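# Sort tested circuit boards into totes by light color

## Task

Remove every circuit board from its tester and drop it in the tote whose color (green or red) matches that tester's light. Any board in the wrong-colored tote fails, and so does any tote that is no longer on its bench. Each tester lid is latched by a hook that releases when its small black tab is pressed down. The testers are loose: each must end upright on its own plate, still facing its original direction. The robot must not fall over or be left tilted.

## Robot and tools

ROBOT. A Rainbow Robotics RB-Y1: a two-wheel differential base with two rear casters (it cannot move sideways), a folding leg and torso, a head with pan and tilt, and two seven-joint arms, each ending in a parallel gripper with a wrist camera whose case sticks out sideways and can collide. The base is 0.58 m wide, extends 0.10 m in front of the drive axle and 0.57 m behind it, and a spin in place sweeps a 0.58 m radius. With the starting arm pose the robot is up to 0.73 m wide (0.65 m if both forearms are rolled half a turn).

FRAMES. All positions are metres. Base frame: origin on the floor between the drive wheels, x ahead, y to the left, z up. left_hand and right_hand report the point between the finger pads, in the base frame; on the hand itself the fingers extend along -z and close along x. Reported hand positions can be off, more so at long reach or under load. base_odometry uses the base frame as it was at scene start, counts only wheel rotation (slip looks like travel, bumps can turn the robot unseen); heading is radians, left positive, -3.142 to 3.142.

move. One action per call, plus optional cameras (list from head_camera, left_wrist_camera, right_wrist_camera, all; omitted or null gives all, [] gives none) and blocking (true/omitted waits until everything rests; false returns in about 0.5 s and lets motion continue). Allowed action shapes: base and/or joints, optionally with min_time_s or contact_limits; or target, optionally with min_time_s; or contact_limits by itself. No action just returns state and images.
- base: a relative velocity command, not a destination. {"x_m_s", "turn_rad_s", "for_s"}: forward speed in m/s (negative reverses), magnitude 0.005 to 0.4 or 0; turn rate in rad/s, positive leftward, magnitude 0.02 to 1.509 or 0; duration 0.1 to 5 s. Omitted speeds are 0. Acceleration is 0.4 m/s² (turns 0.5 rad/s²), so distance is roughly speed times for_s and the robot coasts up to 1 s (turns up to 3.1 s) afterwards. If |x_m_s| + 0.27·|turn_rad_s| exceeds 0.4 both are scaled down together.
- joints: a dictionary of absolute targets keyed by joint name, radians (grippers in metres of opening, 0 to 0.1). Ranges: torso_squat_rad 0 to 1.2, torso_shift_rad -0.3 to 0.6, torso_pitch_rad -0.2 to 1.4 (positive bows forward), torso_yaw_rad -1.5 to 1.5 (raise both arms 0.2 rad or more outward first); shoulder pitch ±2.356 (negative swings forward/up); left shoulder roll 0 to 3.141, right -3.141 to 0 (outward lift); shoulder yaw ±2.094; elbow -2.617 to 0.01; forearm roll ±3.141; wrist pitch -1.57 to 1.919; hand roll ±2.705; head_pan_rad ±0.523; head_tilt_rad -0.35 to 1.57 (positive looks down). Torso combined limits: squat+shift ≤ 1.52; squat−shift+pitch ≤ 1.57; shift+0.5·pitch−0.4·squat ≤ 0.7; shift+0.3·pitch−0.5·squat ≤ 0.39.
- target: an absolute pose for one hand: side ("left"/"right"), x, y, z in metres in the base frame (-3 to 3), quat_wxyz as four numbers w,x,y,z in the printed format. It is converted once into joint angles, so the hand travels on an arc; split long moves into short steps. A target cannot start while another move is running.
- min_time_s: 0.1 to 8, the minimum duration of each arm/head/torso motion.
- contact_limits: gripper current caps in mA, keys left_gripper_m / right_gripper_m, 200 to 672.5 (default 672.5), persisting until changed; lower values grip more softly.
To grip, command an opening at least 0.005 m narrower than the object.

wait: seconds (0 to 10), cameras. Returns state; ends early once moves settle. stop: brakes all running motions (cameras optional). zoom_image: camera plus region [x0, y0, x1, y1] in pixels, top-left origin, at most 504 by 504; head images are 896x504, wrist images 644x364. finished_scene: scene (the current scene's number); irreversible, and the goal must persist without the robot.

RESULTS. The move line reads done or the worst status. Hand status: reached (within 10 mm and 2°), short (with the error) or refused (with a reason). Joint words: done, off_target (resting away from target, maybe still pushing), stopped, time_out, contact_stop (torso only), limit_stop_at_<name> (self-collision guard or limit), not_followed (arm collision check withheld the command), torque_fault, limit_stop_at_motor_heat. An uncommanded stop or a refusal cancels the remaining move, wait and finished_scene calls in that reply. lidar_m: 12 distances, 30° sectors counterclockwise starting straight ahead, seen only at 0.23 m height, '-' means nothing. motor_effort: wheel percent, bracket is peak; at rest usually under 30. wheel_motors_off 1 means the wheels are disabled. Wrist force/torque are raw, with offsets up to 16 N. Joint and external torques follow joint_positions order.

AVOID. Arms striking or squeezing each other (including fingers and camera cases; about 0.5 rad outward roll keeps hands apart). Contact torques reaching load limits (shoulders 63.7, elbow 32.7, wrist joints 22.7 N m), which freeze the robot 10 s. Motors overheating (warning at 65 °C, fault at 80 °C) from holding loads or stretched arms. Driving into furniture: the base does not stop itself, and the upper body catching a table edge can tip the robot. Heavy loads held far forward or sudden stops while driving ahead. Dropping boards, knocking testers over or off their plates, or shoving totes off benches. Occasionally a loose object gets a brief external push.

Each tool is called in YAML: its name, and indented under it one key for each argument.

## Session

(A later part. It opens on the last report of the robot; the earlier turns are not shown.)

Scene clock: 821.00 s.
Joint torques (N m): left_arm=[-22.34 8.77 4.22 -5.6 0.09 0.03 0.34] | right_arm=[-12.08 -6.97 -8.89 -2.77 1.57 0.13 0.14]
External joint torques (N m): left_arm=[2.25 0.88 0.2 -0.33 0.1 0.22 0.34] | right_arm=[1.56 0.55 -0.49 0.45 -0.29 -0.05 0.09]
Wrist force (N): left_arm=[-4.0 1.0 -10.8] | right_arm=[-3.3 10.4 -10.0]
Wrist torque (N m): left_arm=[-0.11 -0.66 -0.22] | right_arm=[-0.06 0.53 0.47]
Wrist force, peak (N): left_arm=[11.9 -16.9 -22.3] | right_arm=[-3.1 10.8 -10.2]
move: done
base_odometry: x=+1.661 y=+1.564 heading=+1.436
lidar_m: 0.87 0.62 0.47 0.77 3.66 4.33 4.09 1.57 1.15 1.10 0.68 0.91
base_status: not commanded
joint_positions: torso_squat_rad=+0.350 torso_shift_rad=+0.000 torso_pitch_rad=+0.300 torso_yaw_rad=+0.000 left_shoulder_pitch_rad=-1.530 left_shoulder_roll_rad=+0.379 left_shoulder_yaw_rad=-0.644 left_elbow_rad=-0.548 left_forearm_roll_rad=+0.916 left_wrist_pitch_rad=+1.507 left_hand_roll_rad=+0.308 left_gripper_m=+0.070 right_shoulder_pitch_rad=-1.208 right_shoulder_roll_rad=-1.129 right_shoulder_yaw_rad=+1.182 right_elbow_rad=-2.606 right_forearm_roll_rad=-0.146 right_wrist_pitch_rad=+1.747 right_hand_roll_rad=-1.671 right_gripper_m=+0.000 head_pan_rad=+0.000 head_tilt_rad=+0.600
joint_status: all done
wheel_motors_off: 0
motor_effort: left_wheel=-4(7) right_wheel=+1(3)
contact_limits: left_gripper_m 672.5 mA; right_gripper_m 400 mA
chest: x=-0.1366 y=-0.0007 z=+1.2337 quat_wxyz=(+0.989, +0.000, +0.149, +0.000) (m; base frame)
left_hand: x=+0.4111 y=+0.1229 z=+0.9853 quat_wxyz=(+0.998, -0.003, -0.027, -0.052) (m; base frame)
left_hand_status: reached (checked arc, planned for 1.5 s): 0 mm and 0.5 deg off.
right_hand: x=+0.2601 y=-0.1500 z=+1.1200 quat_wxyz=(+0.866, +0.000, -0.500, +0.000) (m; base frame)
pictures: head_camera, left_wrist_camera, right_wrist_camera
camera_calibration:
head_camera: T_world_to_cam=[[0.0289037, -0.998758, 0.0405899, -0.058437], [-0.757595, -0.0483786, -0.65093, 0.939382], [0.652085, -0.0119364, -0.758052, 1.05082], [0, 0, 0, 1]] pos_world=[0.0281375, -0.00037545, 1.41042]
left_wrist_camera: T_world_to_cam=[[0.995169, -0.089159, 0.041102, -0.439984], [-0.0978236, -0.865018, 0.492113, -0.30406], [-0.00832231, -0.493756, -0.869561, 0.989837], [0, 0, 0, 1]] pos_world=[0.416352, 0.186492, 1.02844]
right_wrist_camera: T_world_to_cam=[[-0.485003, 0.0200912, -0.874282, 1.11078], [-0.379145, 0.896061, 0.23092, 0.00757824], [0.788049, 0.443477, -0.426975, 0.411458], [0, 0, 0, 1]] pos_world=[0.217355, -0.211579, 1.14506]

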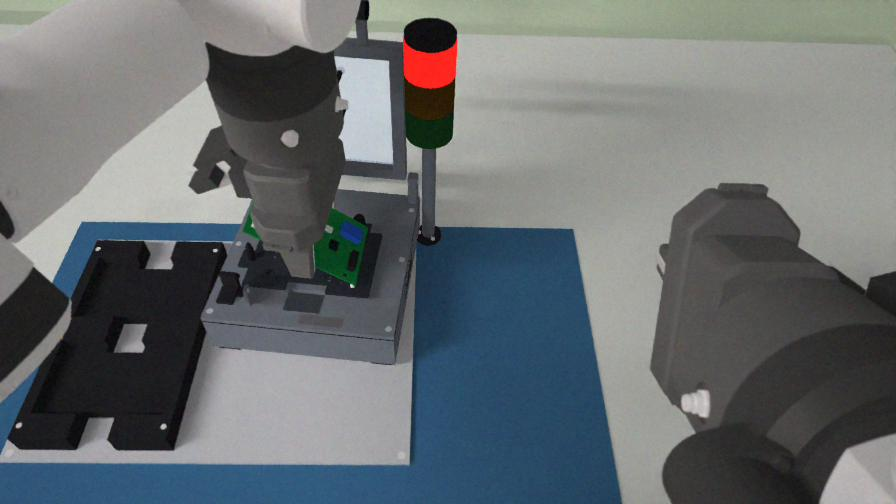

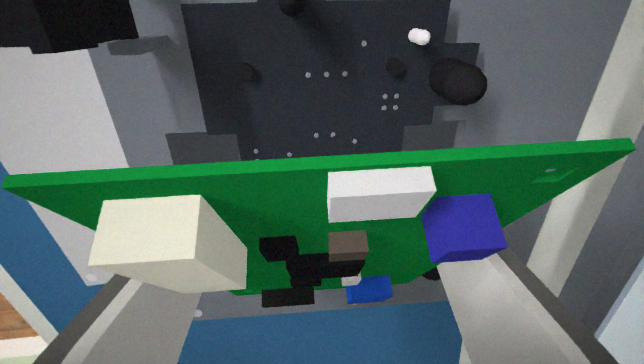

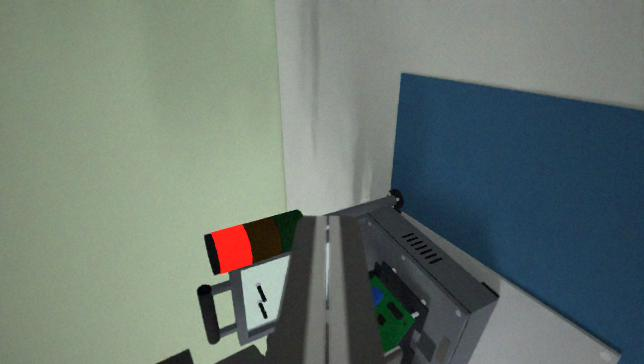

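move:
  target: {"side":"left","x":0.405,"y":0.125,"z":1.06,"quat_wxyz":[0.998,-0.004,-0.015,-0.052]}
  min_time_s: 2

move:
  target: {"side":"left","x":0.34,"y":0.2,"z":1.13,"quat_wxyz":[0.999,0,0,-0.052]}
  min_time_s: 2

Scene clock: 828.50 s.
Joint torques (N m): left_arm=[-24.34 9.47 6.21 -5.42 0.37 0.24 0.39] | right_arm=[-11.64 -6.89 -9.1 -2.7 1.63 0.15 0.2]
External joint torques (N m): left_arm=[0.4 1.16 1.31 -0.29 0.36 0.37 0.39] | right_arm=[2 0.63 -0.7 0.53 -0.22 -0.03 0.15]
Wrist force (N): left_arm=[-3.6 1.3 -10.8] | right_arm=[-3.5 10.7 -9.8]
Wrist torque (N m): left_arm=[-0.17 -0.63 -0.22] | right_arm=[-0.08 0.50 0.47]
Wrist force, peak (N): left_arm=[-4.3 1.2 -11.3] | right_arm=[-3.3 10.7 -10.4]
move: done
base_odometry: x=+1.661 y=+1.564 heading=+1.436
lidar_m: 0.86 0.62 0.46 0.78 3.66 4.33 4.08 1.57 1.15 1.10 0.68 0.92
base_status: not commanded
joint_positions: torso_squat_rad=+0.350 torso_shift_rad=+0.000 torso_pitch_rad=+0.300 torso_yaw_rad=+0.000 left_shoulder_pitch_rad=-1.607 left_shoulder_roll_rad=+0.459 left_shoulder_yaw_rad=-0.611 left_elbow_rad=-0.682 left_forearm_roll_rad=+0.961 left_wrist_pitch_rad=+1.717 left_hand_roll_rad=+0.361 left_gripper_m=+0.070 right_shoulder_pitch_rad=-1.208 right_shoulder_roll_rad=-1.129 right_shoulder_yaw_rad=+1.182 right_elbow_rad=-2.606 right_forearm_roll_rad=-0.146 right_wrist_pitch_rad=+1.747 right_hand_roll_rad=-1.671 right_gripper_m=+0.000 head_pan_rad=+0.000 head_tilt_rad=+0.600
joint_status: all done
wheel_motors_off: 0
motor_effort: left_wheel=-5(7) right_wheel=+2(3)
contact_limits: left_gripper_m 672.5 mA; right_gripper_m 400 mA
chest: x=-0.1366 y=-0.0007 z=+1.2337 quat_wxyz=(+0.989, +0.000, +0.149, +0.000) (m; base frame)
left_hand: x=+0.4052 y=+0.1254 z=+1.0593 quat_wxyz=(+0.999, -0.002, -0.010, -0.053) (m; base frame)
left_hand_status: reached (checked arc, planned for 2.0 s): 1 mm and 0.6 deg off.
right_hand: x=+0.2601 y=-0.1500 z=+1.1200 quat_wxyz=(+0.866, +0.000, -0.500, +0.000) (m; base frame)
pictures: head_camera, left_wrist_camera, right_wrist_camera
camera_calibration:
head_camera: T_world_to_cam=[[0.0289037, -0.998758, 0.0405899, -0.058437], [-0.757595, -0.0483786, -0.65093, 0.939382], [0.652085, -0.0119364, -0.758052, 1.05082], [0, 0, 0, 1]] pos_world=[0.0281375, -0.00037545, 1.41042]
left_wrist_camera: T_world_to_cam=[[0.995935, -0.089731, 0.00785886, -0.401964], [-0.0820038, -0.867145, 0.491259, -0.344183], [-0.0372664, -0.489906, -0.870978, 1.06826], [0, 0, 0, 1]] pos_world=[0.411916, 0.188823, 1.10267]
right_wrist_camera: T_world_to_cam=[[-0.485003, 0.0200912, -0.874282, 1.11078], [-0.379145, 0.896061, 0.23092, 0.00757824], [0.788049, 0.443477, -0.426975, 0.411458], [0, 0, 0, 1]] pos_world=[0.217355, -0.211579, 1.14506]

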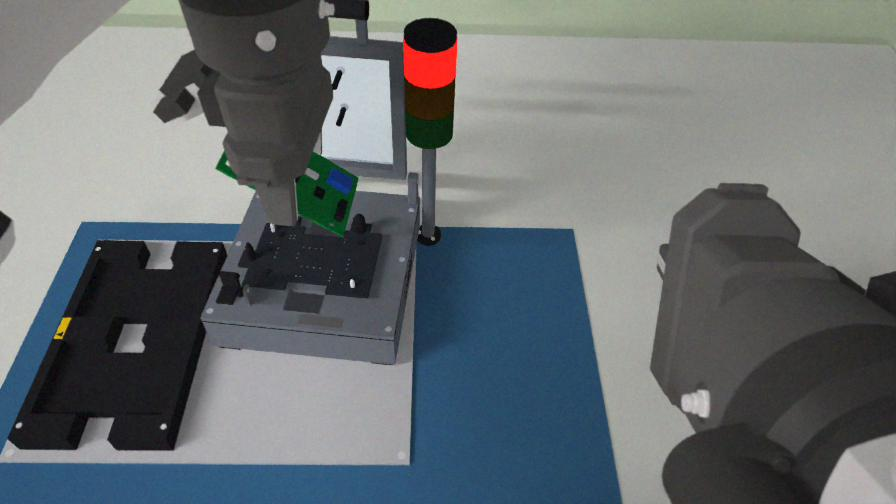

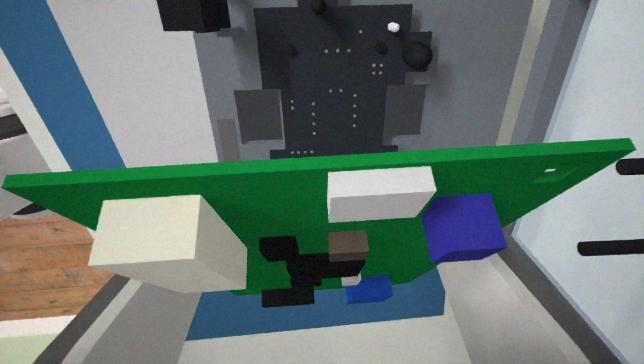

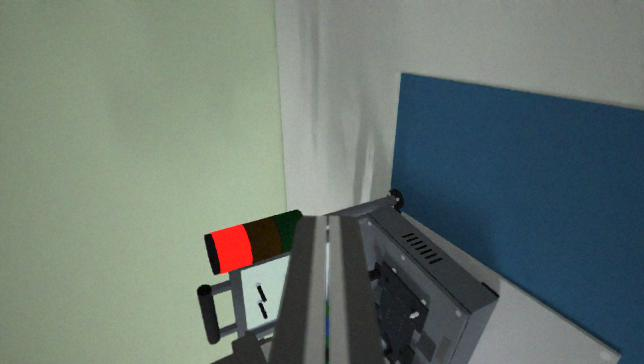

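Scene clock: 830.83 s.
Joint torques (N m): left_arm=[-19.77 9.68 8.06 -2.47 0.26 0.1 0.31] | right_arm=[-11.65 -6.85 -8.91 -2.8 1.63 0.05 0.21]
External joint torques (N m): left_arm=[1.5 0.58 -1.04 -0.45 0.23 0.17 0.31] | right_arm=[1.99 0.67 -0.51 0.43 -0.22 -0.13 0.16]
Wrist force (N): left_arm=[-3.8 1.0 -10.7] | right_arm=[-3.1 10.5 -10.0]
Wrist torque (N m): left_arm=[-0.17 -0.67 -0.23] | right_arm=[-0.07 0.54 0.50]
Wrist force, peak (N): left_arm=[-3.9 1.2 -11.0] | right_arm=[-3.2 10.9 -10.1]
move: done
base_odometry: x=+1.661 y=+1.564 heading=+1.436
lidar_m: 0.87 0.62 0.47 0.77 3.66 4.33 4.08 1.57 1.15 1.10 0.68 0.91
base_status: not commanded
joint_positions: torso_squat_rad=+0.350 torso_shift_rad=+0.000 torso_pitch_rad=+0.300 torso_yaw_rad=+0.000 left_shoulder_pitch_rad=-1.514 left_shoulder_roll_rad=+0.923 left_shoulder_yaw_rad=-0.741 left_elbow_rad=-1.335 left_forearm_roll_rad=+1.373 left_wrist_pitch_rad=+1.877 left_hand_roll_rad=+0.622 left_gripper_m=+0.070 right_shoulder_pitch_rad=-1.208 right_shoulder_roll_rad=-1.129 right_shoulder_yaw_rad=+1.182 right_elbow_rad=-2.606 right_forearm_roll_rad=-0.146 right_wrist_pitch_rad=+1.747 right_hand_roll_rad=-1.671 right_gripper_m=+0.000 head_pan_rad=+0.000 head_tilt_rad=+0.600
joint_status: all done
wheel_motors_off: 0
motor_effort: left_wheel=-5(7) right_wheel=+4(4)
contact_limits: left_gripper_m 672.5 mA; right_gripper_m 400 mA
chest: x=-0.1366 y=-0.0007 z=+1.2337 quat_wxyz=(+0.989, +0.000, +0.149, +0.000) (m; base frame)
left_hand: x=+0.3400 y=+0.1998 z=+1.1302 quat_wxyz=(+0.999, +0.000, +0.001, -0.052) (m; base frame)
left_hand_status: reached (checked arc, planned for 2.0 s): 0 mm and 0.1 deg off.
right_hand: x=+0.2601 y=-0.1500 z=+1.1200 quat_wxyz=(+0.866, +0.000, -0.500, +0.000) (m; base frame)
pictures: head_camera, left_wrist_camera, right_wrist_camera
camera_calibration:
head_camera: T_world_to_cam=[[0.0289037, -0.998758, 0.0405899, -0.058437], [-0.757595, -0.0483786, -0.65093, 0.939382], [0.652085, -0.0119364, -0.758052, 1.05082], [0, 0, 0, 1]] pos_world=[0.0281375, -0.00037545, 1.41042]
left_wrist_camera: T_world_to_cam=[[0.995927, -0.0890993, -0.0137957, -0.306524], [-0.0710106, -0.869438, 0.488913, -0.320502], [-0.0555563, -0.485942, -0.872224, 1.17077], [0, 0, 0, 1]] pos_world=[0.34756, 0.262957, 1.17364]
right_wrist_camera: T_world_to_cam=[[-0.485003, 0.0200912, -0.874282, 1.11078], [-0.379145, 0.896061, 0.23092, 0.00757824], [0.788049, 0.443477, -0.426975, 0.411458], [0, 0, 0, 1]] pos_world=[0.217355, -0.211579, 1.14506]

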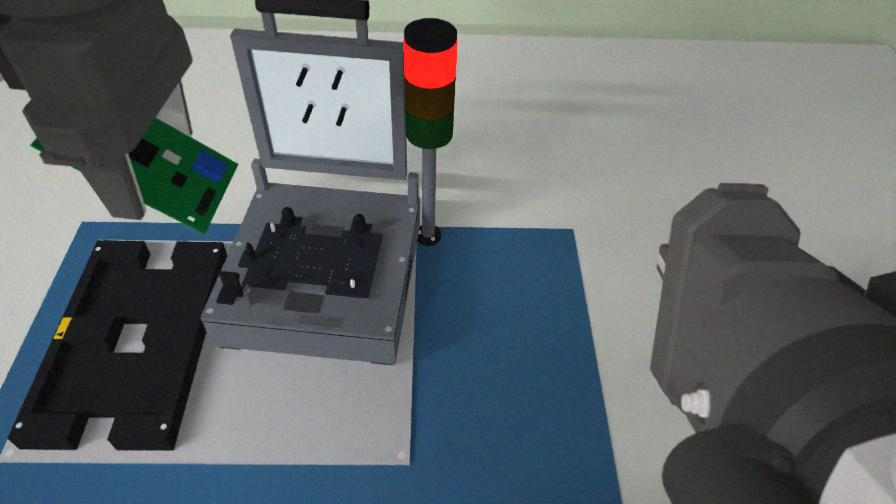

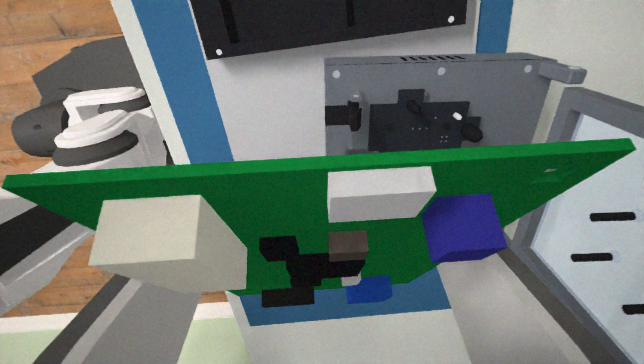

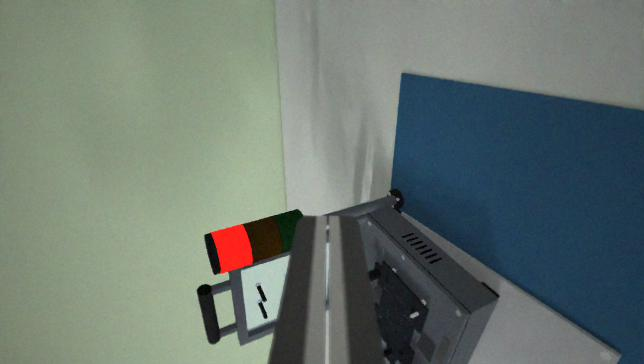

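move:
  target: {"side":"left","x":0.22,"y":0.36,"z":1.16,"quat_wxyz":[0.999,0,0,-0.052]}
  cameras: []

move:
  joints: {"right_gripper_m":0.095}
  cameras: []

move:
  target: {"side":"right","x":0.35,"y":0.0,"z":1.1,"quat_wxyz":[0.999,0,0,0]}
  cameras: []

move:
  target: {"side":"right","x":0.405,"y":0.12,"z":1.03,"quat_wxyz":[0.9994,0,0,-0.035]}

Scene clock: 867.67 s.
Joint torques (N m): left_arm=[-10.75 12.47 10.99 1.43 0.07 -0.25 -0.03] | right_arm=[-11.94 -6.82 -8.7 -2.76 1.75 0.16 0.14]
External joint torques (N m): left_arm=[1.25 -0.48 0.93 -0.23 0.06 -0.17 -0.03] | right_arm=[1.7 0.69 -0.3 0.47 -0.1 -0.02 0.09]
Wrist force (N): left_arm=[-4.0 0.9 -10.7] | right_arm=[-3.6 10.6 -9.8]
Wrist torque (N m): left_arm=[-0.12 -0.66 -0.21] | right_arm=[-0.04 0.51 0.47]
Wrist force, peak (N): left_arm=[-3.6 1.2 -11.5] | right_arm=[-3.3 10.7 -10.3]
move: done
base_odometry: x=+1.661 y=+1.564 heading=+1.436
lidar_m: 0.87 0.63 0.47 0.77 3.65 4.33 4.08 1.58 1.15 1.10 0.68 0.91
base_status: not commanded
joint_positions: torso_squat_rad=+0.350 torso_shift_rad=+0.000 torso_pitch_rad=+0.300 torso_yaw_rad=+0.000 left_shoulder_pitch_rad=-1.125 left_shoulder_roll_rad=+1.691 left_shoulder_yaw_rad=-0.622 left_elbow_rad=-1.848 left_forearm_roll_rad=+1.775 left_wrist_pitch_rad=+1.661 left_hand_roll_rad=+0.469 left_gripper_m=+0.070 right_shoulder_pitch_rad=-1.208 right_shoulder_roll_rad=-1.129 right_shoulder_yaw_rad=+1.182 right_elbow_rad=-2.606 right_forearm_roll_rad=-0.146 right_wrist_pitch_rad=+1.747 right_hand_roll_rad=-1.671 right_gripper_m=+0.000 head_pan_rad=+0.000 head_tilt_rad=+0.600
joint_status: all done
wheel_motors_off: 0
motor_effort: left_wheel=-3(6) right_wheel=+3(4)
contact_limits: left_gripper_m 672.5 mA; right_gripper_m 400 mA
chest: x=-0.1366 y=-0.0007 z=+1.2337 quat_wxyz=(+0.989, +0.000, +0.149, +0.000) (m; base frame)
left_hand: x=+0.2200 y=+0.3600 z=+1.1602 quat_wxyz=(+0.999, +0.001, +0.001, -0.052) (m; base frame)
left_hand_status: reached (checked arc, planned for 1.1 s): 0 mm and 0.1 deg off.
right_hand: x=+0.2601 y=-0.1499 z=+1.1201 quat_wxyz=(+0.866, +0.000, -0.500, +0.000) (m; base frame)
pictures: none
No camera images: "cameras" was empty.

Scene clock: 869.30 s.
Joint torques (N m): left_arm=[-10.65 12.7 10.87 1.4 0.17 -0.3 -0.03] | right_arm=[-11.89 -6.79 -8.83 -2.72 1.54 0.1 0.21]
External joint torques (N m): left_arm=[1.36 -0.24 0.82 -0.26 0.15 -0.22 -0.03] | right_arm=[1.75 0.72 -0.43 0.51 -0.32 -0.08 0.16]
Wrist force (N): left_arm=[-3.7 1.1 -10.7] | right_arm=[-3.3 10.6 -10.3]
Wrist torque (N m): left_arm=[-0.15 -0.65 -0.21] | right_arm=[-0.07 0.54 0.48]
Wrist force, peak (N): left_arm=[-4.2 1.0 -11.0] | right_arm=[-3.3 10.6 -10.3]
move: done
base_odometry: x=+1.661 y=+1.564 heading=+1.436
lidar_m: 0.86 0.62 0.47 0.77 3.65 4.33 4.08 1.58 1.15 1.10 0.68 0.92
base_status: not commanded
joint_positions: torso_squat_rad=+0.350 torso_shift_rad=+0.000 torso_pitch_rad=+0.300 torso_yaw_rad=+0.000 left_shoulder_pitch_rad=-1.125 left_shoulder_roll_rad=+1.691 left_shoulder_yaw_rad=-0.622 left_elbow_rad=-1.848 left_forearm_roll_rad=+1.775 left_wrist_pitch_rad=+1.661 left_hand_roll_rad=+0.469 left_gripper_m=+0.070 right_shoulder_pitch_rad=-1.208 right_shoulder_roll_rad=-1.129 right_shoulder_yaw_rad=+1.182 right_elbow_rad=-2.606 right_forearm_roll_rad=-0.146 right_wrist_pitch_rad=+1.747 right_hand_roll_rad=-1.671 right_gripper_m=+0.095 head_pan_rad=+0.000 head_tilt_rad=+0.600
joint_status: all done
wheel_motors_off: 0
motor_effort: left_wheel=-3(6) right_wheel=+3(4)
contact_limits: left_gripper_m 672.5 mA; right_gripper_m 400 mA
chest: x=-0.1366 y=-0.0007 z=+1.2337 quat_wxyz=(+0.989, +0.000, +0.149, +0.000) (m; base frame)
left_hand: x=+0.2200 y=+0.3600 z=+1.1602 quat_wxyz=(+0.999, +0.001, +0.001, -0.052) (m; base frame)
right_hand: x=+0.2601 y=-0.1499 z=+1.1201 quat_wxyz=(+0.866, +0.000, -0.500, +0.000) (m; base frame)
pictures: none
No camera images: "cameras" was empty.

Scene clock: 872.17 s.
Joint torques (N m): left_arm=[-10.86 12.57 10.97 1.47 0.23 -0.28 -0.03] | right_arm=[-22.62 -8.26 -7.25 -1.93 0.3 0 -0.17]
External joint torques (N m): left_arm=[1.14 -0.37 0.92 -0.19 0.21 -0.21 -0.03] | right_arm=[3.12 -0.04 -0.63 1.14 0.05 0.02 -0.17]
Wrist force (N): left_arm=[-3.9 0.7 -10.8] | right_arm=[2.3 10.6 -12.7]
Wrist torque (N m): left_arm=[-0.10 -0.66 -0.20] | right_arm=[-0.01 0.86 0.50]
Wrist force, peak (N): left_arm=[-4.0 1.3 -11.0] | right_arm=[2.0 11.7 -13.1]
move: done
base_odometry: x=+1.661 y=+1.564 heading=+1.436
lidar_m: 0.86 0.62 0.47 0.77 3.66 4.34 4.08 1.58 1.15 1.10 0.68 0.91
base_status: not commanded
joint_positions: torso_squat_rad=+0.350 torso_shift_rad=+0.000 torso_pitch_rad=+0.300 torso_yaw_rad=+0.000 left_shoulder_pitch_rad=-1.125 left_shoulder_roll_rad=+1.691 left_shoulder_yaw_rad=-0.622 left_elbow_rad=-1.848 left_forearm_roll_rad=+1.775 left_wrist_pitch_rad=+1.661 left_hand_roll_rad=+0.469 left_gripper_m=+0.070 right_shoulder_pitch_rad=-1.782 right_shoulder_roll_rad=-0.346 right_shoulder_yaw_rad=+0.881 right_elbow_rad=-0.824 right_forearm_roll_rad=-1.248 right_wrist_pitch_rad=+1.755 right_hand_roll_rad=-0.850 right_gripper_m=+0.095 head_pan_rad=+0.000 head_tilt_rad=+0.600
joint_status: all done
wheel_motors_off: 0
motor_effort: left_wheel=-2(4) right_wheel=+3(4)
contact_limits: left_gripper_m 672.5 mA; right_gripper_m 400 mA
chest: x=-0.1366 y=-0.0007 z=+1.2337 quat_wxyz=(+0.989, +0.000, +0.149, +0.000) (m; base frame)
left_hand: x=+0.2200 y=+0.3600 z=+1.1603 quat_wxyz=(+0.999, +0.001, +0.001, -0.052) (m; base frame)
right_hand: x=+0.3497 y=+0.0000 z=+1.1003 quat_wxyz=(+1.000, +0.001, -0.002, +0.000) (m; base frame)
right_hand_status: reached (checked arc, planned for 2.1 s): 0 mm and 0.2 deg off.
pictures: none
No camera images: "cameras" was empty.

Scene clock: 872.47 s.
Joint torques (N m): left_arm=[-10.87 12.33 10.87 1.44 0.1 -0.19 -0.1] | right_arm=[-22.9 -8.49 -7.4 -1.99 0.32 0.09 -0.16]
External joint torques (N m): left_arm=[1.13 -0.62 0.82 -0.22 0.08 -0.11 -0.1] | right_arm=[2.84 -0.27 -0.78 1.08 0.07 0.11 -0.16]
Wrist force (N): left_arm=[-3.7 0.9 -10.7] | right_arm=[2.4 10.8 -12.9]
Wrist torque (N m): left_arm=[-0.11 -0.63 -0.21] | right_arm=[-0.02 0.87 0.50]
Wrist force, peak (N): left_arm=[-3.9 0.9 -11.0] | right_arm=[2.2 11.0 -13.0]
move: refused
base_odometry: x=+1.661 y=+1.564 heading=+1.436
lidar_m: 0.86 0.61 0.47 0.77 3.66 4.33 4.08 1.57 1.15 1.10 0.68 0.91
base_status: not commanded
joint_positions: torso_squat_rad=+0.350 torso_shift_rad=+0.000 torso_pitch_rad=+0.300 torso_yaw_rad=+0.000 left_shoulder_pitch_rad=-1.125 left_shoulder_roll_rad=+1.691 left_shoulder_yaw_rad=-0.622 left_elbow_rad=-1.848 left_forearm_roll_rad=+1.775 left_wrist_pitch_rad=+1.661 left_hand_roll_rad=+0.469 left_gripper_m=+0.070 right_shoulder_pitch_rad=-1.782 right_shoulder_roll_rad=-0.346 right_shoulder_yaw_rad=+0.881 right_elbow_rad=-0.824 right_forearm_roll_rad=-1.248 right_wrist_pitch_rad=+1.755 right_hand_roll_rad=-0.850 right_gripper_m=+0.095 head_pan_rad=+0.000 head_tilt_rad=+0.600
joint_status: not commanded
wheel_motors_off: 0
motor_effort: left_wheel=-2(4) right_wheel=+4(4)
contact_limits: left_gripper_m 672.5 mA; right_gripper_m 400 mA
chest: x=-0.1366 y=-0.0007 z=+1.2337 quat_wxyz=(+0.989, +0.000, +0.149, +0.000) (m; base frame)
left_hand: x=+0.2200 y=+0.3600 z=+1.1603 quat_wxyz=(+0.999, +0.001, +0.001, -0.052) (m; base frame)
right_hand: x=+0.3497 y=+0.0000 z=+1.1003 quat_wxyz=(+1.000, +0.001, -0.002, +0.000) (m; base frame)
right_hand_status: refused: the posture found for that pose stands 8 mm from the chest (limit 10 mm). Nothing moved. The solve starts from where the arm stands: from another posture it may find a clear one.
pictures: head_camera, left_wrist_camera, right_wrist_camera
camera_calibration:
head_camera: T_world_to_cam=[[0.0289607, -0.998759, 0.0405162, -0.0583328], [-0.7575, -0.0483754, -0.65104, 0.939449], [0.652192, -0.0118364, -0.757961, 1.05089], [0, 0, 0, 1]] pos_world=[0.0279372, -0.000375296, 1.41052]
left_wrist_camera: T_world_to_cam=[[0.996027, -0.0880182, -0.0135417, -0.173117], [-0.0703142, -0.870602, 0.486938, -0.201866], [-0.0546488, -0.484051, -0.873332, 1.26858], [0, 0, 0, 1]] pos_world=[0.227561, 0.423075, 1.20384]
right_wrist_camera: T_world_to_cam=[[-0.999594, 0.0202298, -0.0200518, 0.37414], [0.00918341, 0.895274, 0.445422, -0.460128], [0.0269627, 0.445057, -0.895096, 1.04715], [0, 0, 0, 1]] pos_world=[0.34998, -0.0616706, 1.14976]

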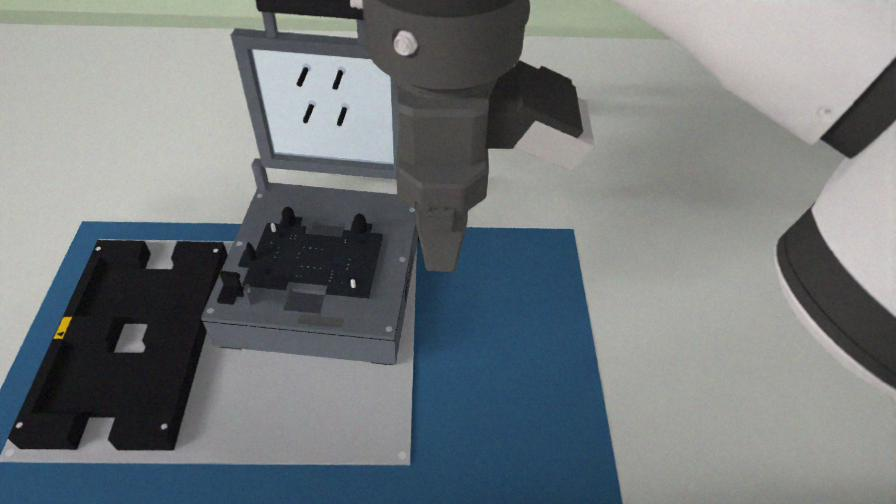

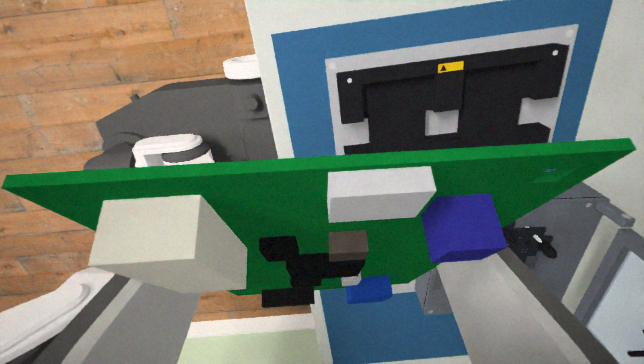

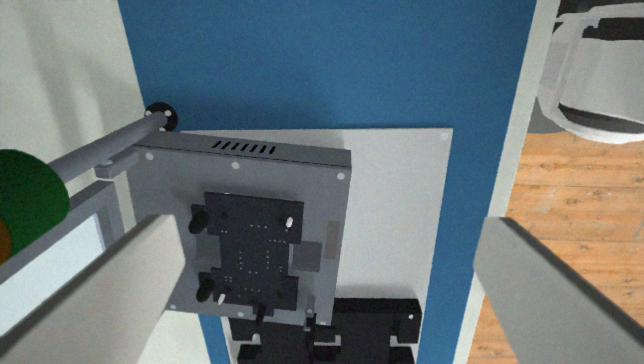

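move:
  joints: {"right_gripper_m":0.06}
  cameras: []

move:
  target: {"side":"right","x":0.448,"y":0.045,"z":1.05,"quat_wxyz":[0.985,0.173,0,0]}

move:
  target: {"side":"right","x":0.448,"y":0.065,"z":1.0,"quat_wxyz":[0.985,0.173,0,0]}

zoom_image:
  camera: "head_camera"
  region: [150, 100, 450, 400]

Scene clock: 885.63 s.
Joint torques (N m): left_arm=[-10.64 12.51 10.78 1.43 0.15 -0.23 -0.12] | right_arm=[-22.48 -8.29 -7.27 -1.95 0.28 0.06 -0.25]
External joint torques (N m): left_arm=[1.36 -0.44 0.73 -0.23 0.14 -0.15 -0.12] | right_arm=[3.26 -0.08 -0.64 1.12 0.04 0.08 -0.25]
Wrist force (N): left_arm=[-4.0 1.1 -10.9] | right_arm=[2.2 10.5 -12.8]
Wrist torque (N m): left_arm=[-0.14 -0.67 -0.22] | right_arm=[-0.02 0.85 0.51]
Wrist force, peak (N): left_arm=[-4.0 1.0 -11.0] | right_arm=[2.2 10.8 -13.4]
move: done
base_odometry: x=+1.661 y=+1.564 heading=+1.436
lidar_m: 0.86 0.62 0.46 0.77 3.65 4.33 4.08 1.58 1.15 1.10 0.68 0.91
base_status: not commanded
joint_positions: torso_squat_rad=+0.350 torso_shift_rad=+0.000 torso_pitch_rad=+0.300 torso_yaw_rad=+0.000 left_shoulder_pitch_rad=-1.125 left_shoulder_roll_rad=+1.691 left_shoulder_yaw_rad=-0.622 left_elbow_rad=-1.848 left_forearm_roll_rad=+1.775 left_wrist_pitch_rad=+1.661 left_hand_roll_rad=+0.469 left_gripper_m=+0.070 right_shoulder_pitch_rad=-1.782 right_shoulder_roll_rad=-0.346 right_shoulder_yaw_rad=+0.881 right_elbow_rad=-0.824 right_forearm_roll_rad=-1.248 right_wrist_pitch_rad=+1.755 right_hand_roll_rad=-0.850 right_gripper_m=+0.060 head_pan_rad=+0.000 head_tilt_rad=+0.600
joint_status: all done
wheel_motors_off: 0
motor_effort: left_wheel=-4(4) right_wheel=+3(5)
contact_limits: left_gripper_m 672.5 mA; right_gripper_m 400 mA
chest: x=-0.1366 y=-0.0007 z=+1.2337 quat_wxyz=(+0.989, +0.000, +0.149, +0.000) (m; base frame)
left_hand: x=+0.2200 y=+0.3600 z=+1.1603 quat_wxyz=(+0.999, +0.001, +0.001, -0.052) (m; base frame)
right_hand: x=+0.3497 y=+0.0000 z=+1.1003 quat_wxyz=(+1.000, +0.001, -0.002, +0.000) (m; base frame)
pictures: none
No camera images: "cameras" was empty.

Scene clock: 896.43 s.
Joint torques (N m): left_arm=[-11.29 11.98 10.08 1.73 0.16 -0.16 0] | right_arm=[-26.71 -16.32 -2.76 -2.9 2.69 -10.64 0.43]
External joint torques (N m): left_arm=[0.71 -0.94 0.03 0.06 0.15 -0.07 0] | right_arm=[0.43 -7.74 0.17 2.09 2.9 -9.9 0.41]
External joint torques when the fault began: right_arm=[-7.8 -14.5 -3.16 0.21 5.27 -22.94 2.71]
Wrist force (N): left_arm=[-4.0 1.0 -10.6] | right_arm=[-59.5 1.1 21.1]
Wrist torque (N m): left_arm=[-0.13 -0.67 -0.21] | right_arm=[0.21 -3.34 -0.16]
Wrist force, peak (N): left_arm=[-3.9 0.0 -12.3] | right_arm=[-137.6 -21.4 57.7]
move: torque_fault
TORQUE FAULT: right_wrist_pitch_rad reached its load limit. The robot stopped for 10 seconds, dropped its targets and accepts commands again. The stop added 9.3 s to the call.
base_odometry: x=+1.661 y=+1.563 heading=+1.436
lidar_m: 0.87 0.62 0.47 0.79 3.66 4.33 4.08 1.58 1.14 1.10 0.68 0.92
base_status: not commanded
joint_positions: torso_squat_rad=+0.350 torso_shift_rad=-0.001 torso_pitch_rad=+0.297 torso_yaw_rad=+0.000 left_shoulder_pitch_rad=-1.125 left_shoulder_roll_rad=+1.692 left_shoulder_yaw_rad=-0.622 left_elbow_rad=-1.848 left_forearm_roll_rad=+1.775 left_wrist_pitch_rad=+1.661 left_hand_roll_rad=+0.469 left_gripper_m=+0.070 right_shoulder_pitch_rad=-1.764 right_shoulder_roll_rad=-0.203 right_shoulder_yaw_rad=+0.736 right_elbow_rad=-0.300 right_forearm_roll_rad=-1.275 right_wrist_pitch_rad=+1.198 right_hand_roll_rad=-0.480 right_gripper_m=+0.060 head_pan_rad=+0.000 head_tilt_rad=+0.600
joint_status: right_shoulder_roll_rad torque_fault (moved +0.144 of +0.162); right_shoulder_yaw_rad torque_fault (moved -0.145 of -0.168); right_elbow_rad torque_fault (moved +0.524 of +0.557); right_wrist_pitch_rad torque_fault (moved -0.557 of -0.619); right_hand_roll_rad torque_fault (moved +0.370 of +0.421); the others done
wheel_motors_off: 0
on_its_own: right_shoulder_roll_rad is held at -0.205, not at your -0.185, since a torque_fault; right_shoulder_yaw_rad is held at +0.736, not at your +0.712, since a torque_fault; right_elbow_rad is held at -0.300, not at your -0.267, since a torque_fault; right_wrist_pitch_rad is held at +1.195, not at your +1.136, since a torque_fault; right_hand_roll_rad is held at -0.480, not at your -0.429, since a torque_fault
motor_effort: left_wheel=+5(30) right_wheel=+21(42)
contact_limits: left_gripper_m 672.5 mA; right_gripper_m 400 mA
chest: x=-0.1382 y=-0.0010 z=+1.2338 quat_wxyz=(+0.989, +0.001, +0.148, +0.000) (m; base frame)
left_hand: x=+0.2187 y=+0.3596 z=+1.1614 quat_wxyz=(+0.999, +0.001, -0.001, -0.052) (m; base frame)
right_hand: x=+0.4392 y=+0.0364 z=+1.0538 quat_wxyz=(+0.976, +0.190, -0.105, -0.030) (m; base frame)
right_hand_status: short (checked arc, as near as the solve gets, planned for 0.9 s): torque_fault, 13 mm and 12.7 deg off.
pictures: head_camera, left_wrist_camera, right_wrist_camera
camera_calibration:
head_camera: T_world_to_cam=[[0.0285579, -0.998778, 0.0403309, -0.0584245], [-0.755894, -0.0479787, -0.652933, 0.940875], [0.654071, -0.0118395, -0.756341, 1.05025], [0, 0, 0, 1]] pos_world=[0.025935, -0.000776747, 1.41103]
left_wrist_camera: T_world_to_cam=[[0.996025, -0.0883786, -0.0111049, -0.174435], [-0.0718379, -0.870738, 0.486471, -0.201852], [-0.0526631, -0.483739, -0.873626, 1.26918], [0, 0, 0, 1]] pos_world=[0.22608, 0.422777, 1.20505]
right_wrist_camera: T_world_to_cam=[[-0.971614, 0.123801, -0.201593, 0.637151], [-0.0688093, 0.667411, 0.741504, -0.742281], [0.226344, 0.734327, -0.639947, 0.619928], [0, 0, 0, 1]] pos_world=[0.427672, -0.0387031, 1.07557]

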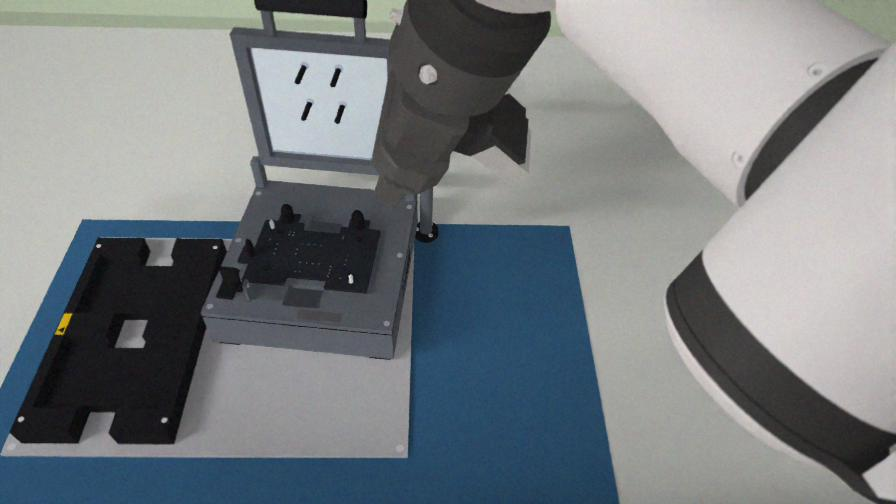

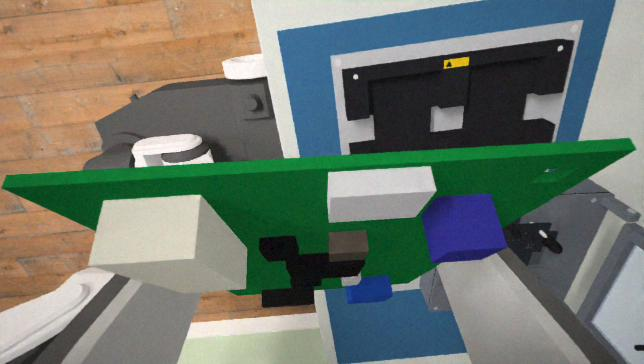

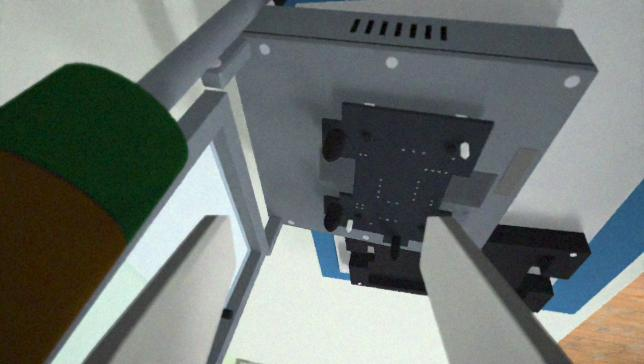

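not run: a stop that you did not command came earlier in this reply.

Scaled by 1.680 from the camera's 896x504 image, which has a finer 1280x720 frame.

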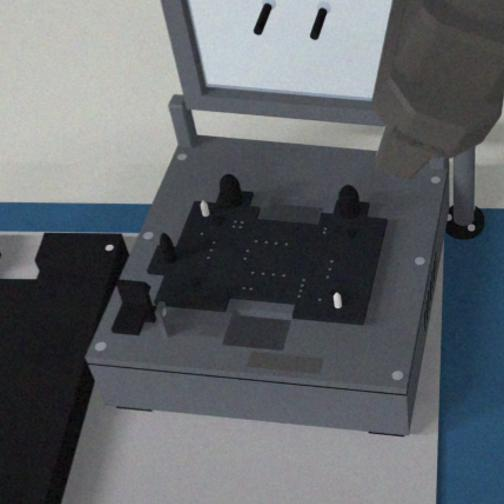

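move:
  target: {"side":"right","x":0.39,"y":0.0,"z":1.09,"quat_wxyz":[0.985,0.173,0,0]}

Scene clock: 900.53 s.
Joint torques (N m): left_arm=[-11.35 12.13 10.39 1.75 0.23 -0.09 0.03] | right_arm=[-23.62 -7.94 -5.79 -4.59 -0.69 -0.7 -0.11]
External joint torques (N m): left_arm=[0.65 -0.81 0.33 0.1 0.21 -0.01 0.03] | right_arm=[3.22 0.68 -0.7 0.21 -0.32 -0.33 -0.11]
Wrist force (N): left_arm=[-3.9 1.1 -10.9] | right_arm=[2.4 9.1 -12.4]
Wrist torque (N m): left_arm=[-0.14 -0.66 -0.21] | right_arm=[0.03 0.85 0.51]
Wrist force, peak (N): left_arm=[-4.0 0.9 -11.1] | right_arm=[-60.0 1.0 21.3]
move: done
base_odometry: x=+1.661 y=+1.564 heading=+1.436
lidar_m: 0.87 0.62 0.47 0.78 3.65 4.32 4.08 1.58 1.15 1.10 0.68 0.92
base_status: not commanded
joint_positions: torso_squat_rad=+0.350 torso_shift_rad=+0.000 torso_pitch_rad=+0.300 torso_yaw_rad=+0.000 left_shoulder_pitch_rad=-1.125 left_shoulder_roll_rad=+1.692 left_shoulder_yaw_rad=-0.622 left_elbow_rad=-1.848 left_forearm_roll_rad=+1.775 left_wrist_pitch_rad=+1.661 left_hand_roll_rad=+0.469 left_gripper_m=+0.070 right_shoulder_pitch_rad=-1.721 right_shoulder_roll_rad=-0.368 right_shoulder_yaw_rad=+0.702 right_elbow_rad=-0.583 right_forearm_roll_rad=-1.343 right_wrist_pitch_rad=+1.553 right_hand_roll_rad=-0.552 right_gripper_m=+0.060 head_pan_rad=+0.000 head_tilt_rad=+0.600
joint_status: all done
wheel_motors_off: 0
motor_effort: left_wheel=-4(7) right_wheel=+6(22)
contact_limits: left_gripper_m 672.5 mA; right_gripper_m 400 mA
chest: x=-0.1367 y=-0.0008 z=+1.2337 quat_wxyz=(+0.989, +0.000, +0.149, +0.000) (m; base frame)
left_hand: x=+0.2200 y=+0.3600 z=+1.1603 quat_wxyz=(+0.999, +0.001, +0.000, -0.052) (m; base frame)
right_hand: x=+0.3909 y=+0.0002 z=+1.0888 quat_wxyz=(+0.985, +0.171, +0.008, +0.002) (m; base frame)
right_hand_status: reached (checked arc, planned for 0.6 s): 2 mm and 0.9 deg off.
pictures: head_camera, left_wrist_camera, right_wrist_camera
camera_calibration:
head_camera: T_world_to_cam=[[0.0288908, -0.998758, 0.0405968, -0.0585446], [-0.757411, -0.0483766, -0.651143, 0.939588], [0.652298, -0.0119365, -0.757868, 1.05076], [0, 0, 0, 1]] pos_world=[0.0279371, -0.000475457, 1.41052]
left_wrist_camera: T_world_to_cam=[[0.996025, -0.088061, -0.0134136, -0.173154], [-0.0704214, -0.870662, 0.486814, -0.201674], [-0.0545481, -0.483935, -0.873402, 1.26859], [0, 0, 0, 1]] pos_world=[0.227462, 0.423076, 1.20385]
right_wrist_camera: T_world_to_cam=[[-0.999803, 0.0190644, 0.00544368, 0.387358], [0.017151, 0.69391, 0.719858, -0.757497], [0.00994624, 0.71981, -0.6941, 0.823421], [0, 0, 0, 1]] pos_world=[0.392084, -0.0744566, 1.11472]

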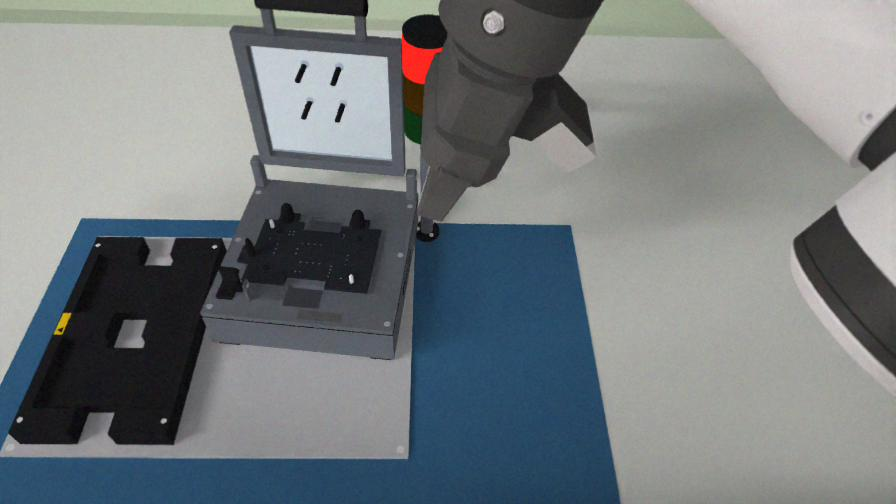

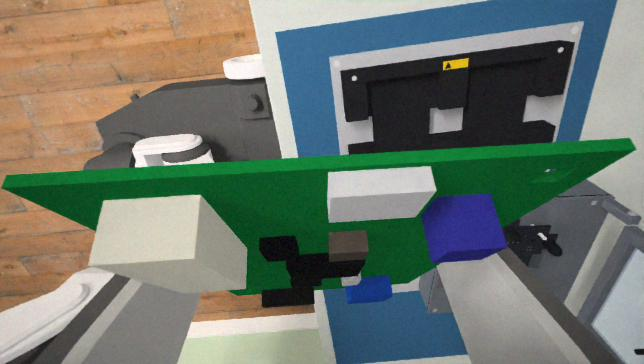

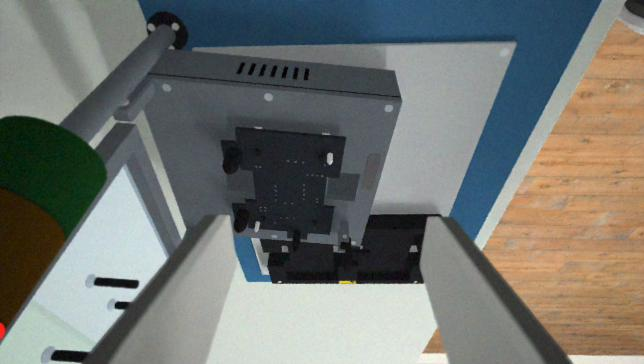

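move:
  joints: {"right_gripper_m":0.093}
  cameras: []

move:
  target: {"side":"right","x":0.405,"y":0.06,"z":1.06,"quat_wxyz":[0.985,0.173,0,0]}
  cameras: []

move:
  target: {"side":"right","x":0.408,"y":0.103,"z":1.005,"quat_wxyz":[0.985,0.173,0,0]}

zoom_image:
  camera: "head_camera"
  region: [150, 100, 450, 400]

Scene clock: 916.00 s.
Joint torques (N m): left_arm=[-11.47 12.08 10.18 1.6 0.25 -0.09 -0.08] | right_arm=[-23.65 -7.89 -5.72 -4.47 -0.67 -0.72 -0.07]
External joint torques (N m): left_arm=[0.54 -0.86 0.13 -0.06 0.24 -0.01 -0.09] | right_arm=[3.2 0.73 -0.63 0.33 -0.31 -0.36 -0.08]
Wrist force (N): left_arm=[-3.7 0.9 -10.6] | right_arm=[2.2 8.7 -12.6]
Wrist torque (N m): left_arm=[-0.12 -0.62 -0.21] | right_arm=[0.08 0.83 0.48]
Wrist force, peak (N): left_arm=[-3.9 1.0 -11.1] | right_arm=[2.3 8.8 -13.1]
move: done
base_odometry: x=+1.661 y=+1.564 heading=+1.436
lidar_m: 0.87 0.61 0.47 0.77 3.66 4.32 4.08 1.57 1.15 1.10 0.68 0.92
base_status: not commanded
joint_positions: torso_squat_rad=+0.350 torso_shift_rad=+0.000 torso_pitch_rad=+0.300 torso_yaw_rad=+0.000 left_shoulder_pitch_rad=-1.125 left_shoulder_roll_rad=+1.692 left_shoulder_yaw_rad=-0.622 left_elbow_rad=-1.848 left_forearm_roll_rad=+1.775 left_wrist_pitch_rad=+1.661 left_hand_roll_rad=+0.469 left_gripper_m=+0.070 right_shoulder_pitch_rad=-1.721 right_shoulder_roll_rad=-0.368 right_shoulder_yaw_rad=+0.702 right_elbow_rad=-0.583 right_forearm_roll_rad=-1.343 right_wrist_pitch_rad=+1.553 right_hand_roll_rad=-0.552 right_gripper_m=+0.093 head_pan_rad=+0.000 head_tilt_rad=+0.600
joint_status: all done
wheel_motors_off: 0
motor_effort: left_wheel=-5(6) right_wheel=+6(6)
contact_limits: left_gripper_m 672.5 mA; right_gripper_m 400 mA
chest: x=-0.1367 y=-0.0008 z=+1.2337 quat_wxyz=(+0.989, +0.000, +0.149, +0.000) (m; base frame)
left_hand: x=+0.2200 y=+0.3600 z=+1.1603 quat_wxyz=(+0.999, +0.001, +0.000, -0.052) (m; base frame)
right_hand: x=+0.3909 y=+0.0002 z=+1.0888 quat_wxyz=(+0.985, +0.171, +0.008, +0.002) (m; base frame)
pictures: none
No camera images: "cameras" was empty.

Scene clock: 917.17 s.
Joint torques (N m): left_arm=[-11.38 12.07 10.11 1.7 0.25 -0.2 -0.05] | right_arm=[-24.24 -8.64 -1.91 -3.88 -0.29 -0.32 0.2]
External joint torques (N m): left_arm=[0.62 -0.87 0.06 0.04 0.23 -0.13 -0.05] | right_arm=[2.45 -0.03 0.77 1.18 0.04 0.21 0.19]
Wrist force (N): left_arm=[-3.7 0.9 -10.8] | right_arm=[1.7 8.4 -12.2]
Wrist torque (N m): left_arm=[-0.11 -0.62 -0.21] | right_arm=[0.09 0.81 0.50]
Wrist force, peak (N): left_arm=[-4.2 1.1 -11.0] | right_arm=[1.1 9.1 -13.2]
move: short
base_odometry: x=+1.661 y=+1.564 heading=+1.436
lidar_m: 0.86 0.61 0.47 0.77 3.65 4.32 4.08 1.58 1.14 1.10 0.68 0.92
base_status: not commanded
joint_positions: torso_squat_rad=+0.350 torso_shift_rad=+0.000 torso_pitch_rad=+0.300 torso_yaw_rad=+0.000 left_shoulder_pitch_rad=-1.125 left_shoulder_roll_rad=+1.692 left_shoulder_yaw_rad=-0.622 left_elbow_rad=-1.848 left_forearm_roll_rad=+1.775 left_wrist_pitch_rad=+1.661 left_hand_roll_rad=+0.469 left_gripper_m=+0.070 right_shoulder_pitch_rad=-1.810 right_shoulder_roll_rad=-0.156 right_shoulder_yaw_rad=+0.709 right_elbow_rad=-0.267 right_forearm_roll_rad=-1.304 right_wrist_pitch_rad=+1.322 right_hand_roll_rad=-0.472 right_gripper_m=+0.093 head_pan_rad=+0.000 head_tilt_rad=+0.600
joint_status: all done
wheel_motors_off: 0
motor_effort: left_wheel=-5(6) right_wheel=+4(6)
contact_limits: left_gripper_m 672.5 mA; right_gripper_m 400 mA
chest: x=-0.1367 y=-0.0007 z=+1.2337 quat_wxyz=(+0.989, +0.000, +0.149, +0.000) (m; base frame)
left_hand: x=+0.2200 y=+0.3600 z=+1.1603 quat_wxyz=(+0.999, +0.001, +0.000, -0.052) (m; base frame)
right_hand: x=+0.4044 y=+0.0600 z=+1.0602 quat_wxyz=(+0.981, +0.188, -0.043, -0.007) (m; base frame)
right_hand_status: short (checked arc, as near as the solve gets, planned for 0.6 s): 1 mm and 5.4 deg off. The place is met; only the turn is off.
pictures: none
No camera images: "cameras" was empty.

Scene clock: 918.27 s.
Joint torques (N m): left_arm=[-11.33 12.14 10.09 1.75 0.13 -0.13 -0.03] | right_arm=[-24.41 -7.57 -2.04 -4.24 -0.16 -0.65 -0.1]
External joint torques (N m): left_arm=[0.67 -0.81 0.04 0.09 0.12 -0.05 -0.03] | right_arm=[1.53 -0.37 0.55 1.03 0.06 0.14 -0.11]
Wrist force (N): left_arm=[-3.7 1.0 -11.0] | right_arm=[0.8 8.3 -12.1]
Wrist torque (N m): left_arm=[-0.14 -0.63 -0.21] | right_arm=[0.08 0.72 0.51]
Wrist force, peak (N): left_arm=[-4.1 0.9 -11.0] | right_arm=[-0.1 8.8 -13.5]
move: short
base_odometry: x=+1.661 y=+1.564 heading=+1.436
lidar_m: 0.87 0.61 0.47 0.78 3.66 4.33 4.08 1.58 1.15 1.10 0.68 0.93
base_status: not commanded
joint_positions: torso_squat_rad=+0.350 torso_shift_rad=+0.000 torso_pitch_rad=+0.300 torso_yaw_rad=+0.000 left_shoulder_pitch_rad=-1.125 left_shoulder_roll_rad=+1.692 left_shoulder_yaw_rad=-0.622 left_elbow_rad=-1.848 left_forearm_roll_rad=+1.775 left_wrist_pitch_rad=+1.661 left_hand_roll_rad=+0.469 left_gripper_m=+0.070 right_shoulder_pitch_rad=-1.714 right_shoulder_roll_rad=-0.051 right_shoulder_yaw_rad=+0.746 right_elbow_rad=-0.267 right_forearm_roll_rad=-1.250 right_wrist_pitch_rad=+1.063 right_hand_roll_rad=-0.521 right_gripper_m=+0.093 head_pan_rad=+0.000 head_tilt_rad=+0.600
joint_status: all done
wheel_motors_off: 0
motor_effort: left_wheel=-6(6) right_wheel=+4(6)
contact_limits: left_gripper_m 672.5 mA; right_gripper_m 400 mA
chest: x=-0.1366 y=-0.0008 z=+1.2337 quat_wxyz=(+0.989, +0.000, +0.149, +0.000) (m; base frame)
left_hand: x=+0.2200 y=+0.3600 z=+1.1603 quat_wxyz=(+0.999, +0.001, +0.001, -0.052) (m; base frame)
right_hand: x=+0.4073 y=+0.1028 z=+1.0052 quat_wxyz=(+0.972, +0.211, -0.101, -0.018) (m; base frame)
right_hand_status: short (checked arc, as near as the solve gets, planned for 0.5 s): 1 mm and 12.6 deg off. The place is met; only the turn is off.
pictures: head_camera, left_wrist_camera, right_wrist_camera
camera_calibration:
head_camera: T_world_to_cam=[[0.0289607, -0.998759, 0.0405162, -0.0583328], [-0.7575, -0.0483754, -0.65104, 0.939449], [0.652192, -0.0118364, -0.757961, 1.05089], [0, 0, 0, 1]] pos_world=[0.0279372, -0.000375296, 1.41052]
left_wrist_camera: T_world_to_cam=[[0.996026, -0.0880213, -0.0135487, -0.173107], [-0.0703209, -0.870667, 0.48682, -0.201694], [-0.0546469, -0.483932, -0.873397, 1.26861], [0, 0, 0, 1]] pos_world=[0.227561, 0.423076, 1.20384]
right_wrist_camera: T_world_to_cam=[[-0.975444, 0.102067, -0.195171, 0.585412], [-0.0873142, 0.63433, 0.768116, -0.76859], [0.202202, 0.766295, -0.609842, 0.523539], [0, 0, 0, 1]] pos_world=[0.398067, 0.0266037, 1.0239]

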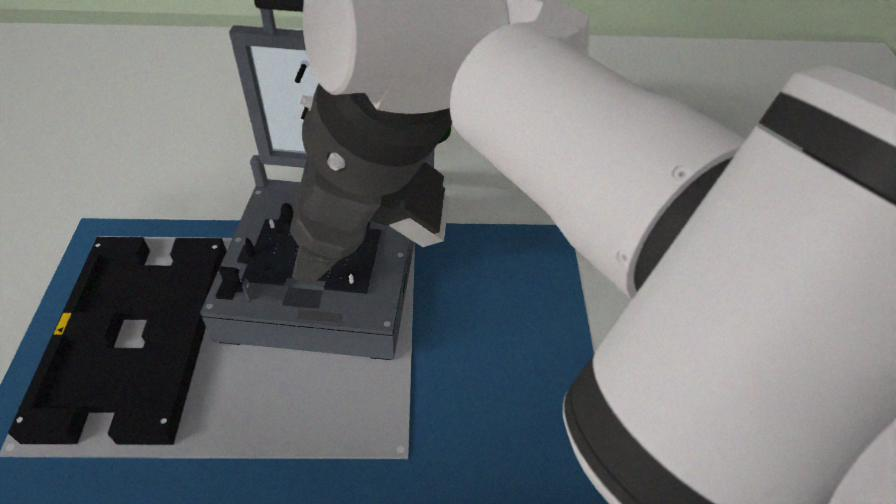

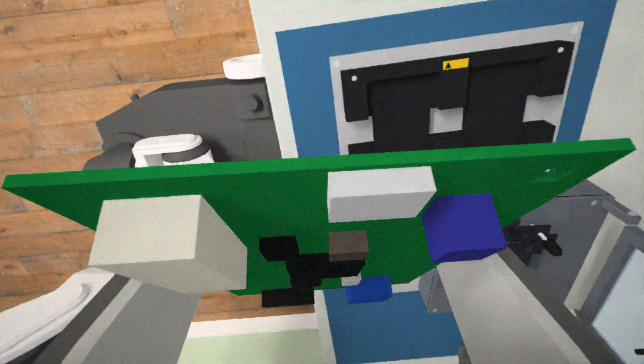

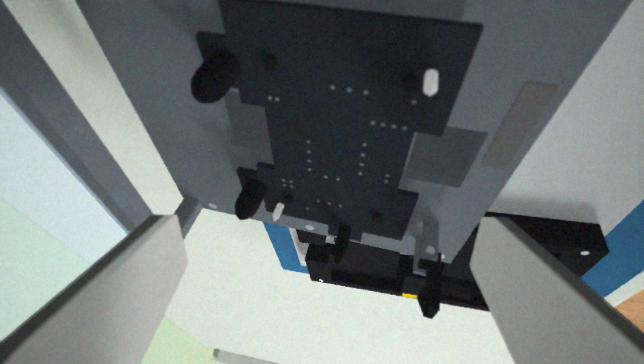

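Scaled by 1.680 from the camera's 896x504 image, which has a finer 1280x720 frame.

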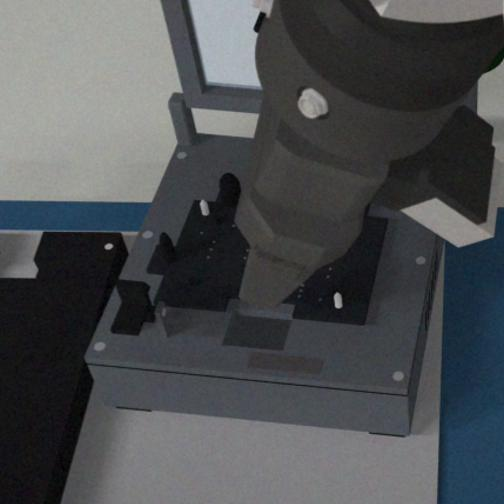

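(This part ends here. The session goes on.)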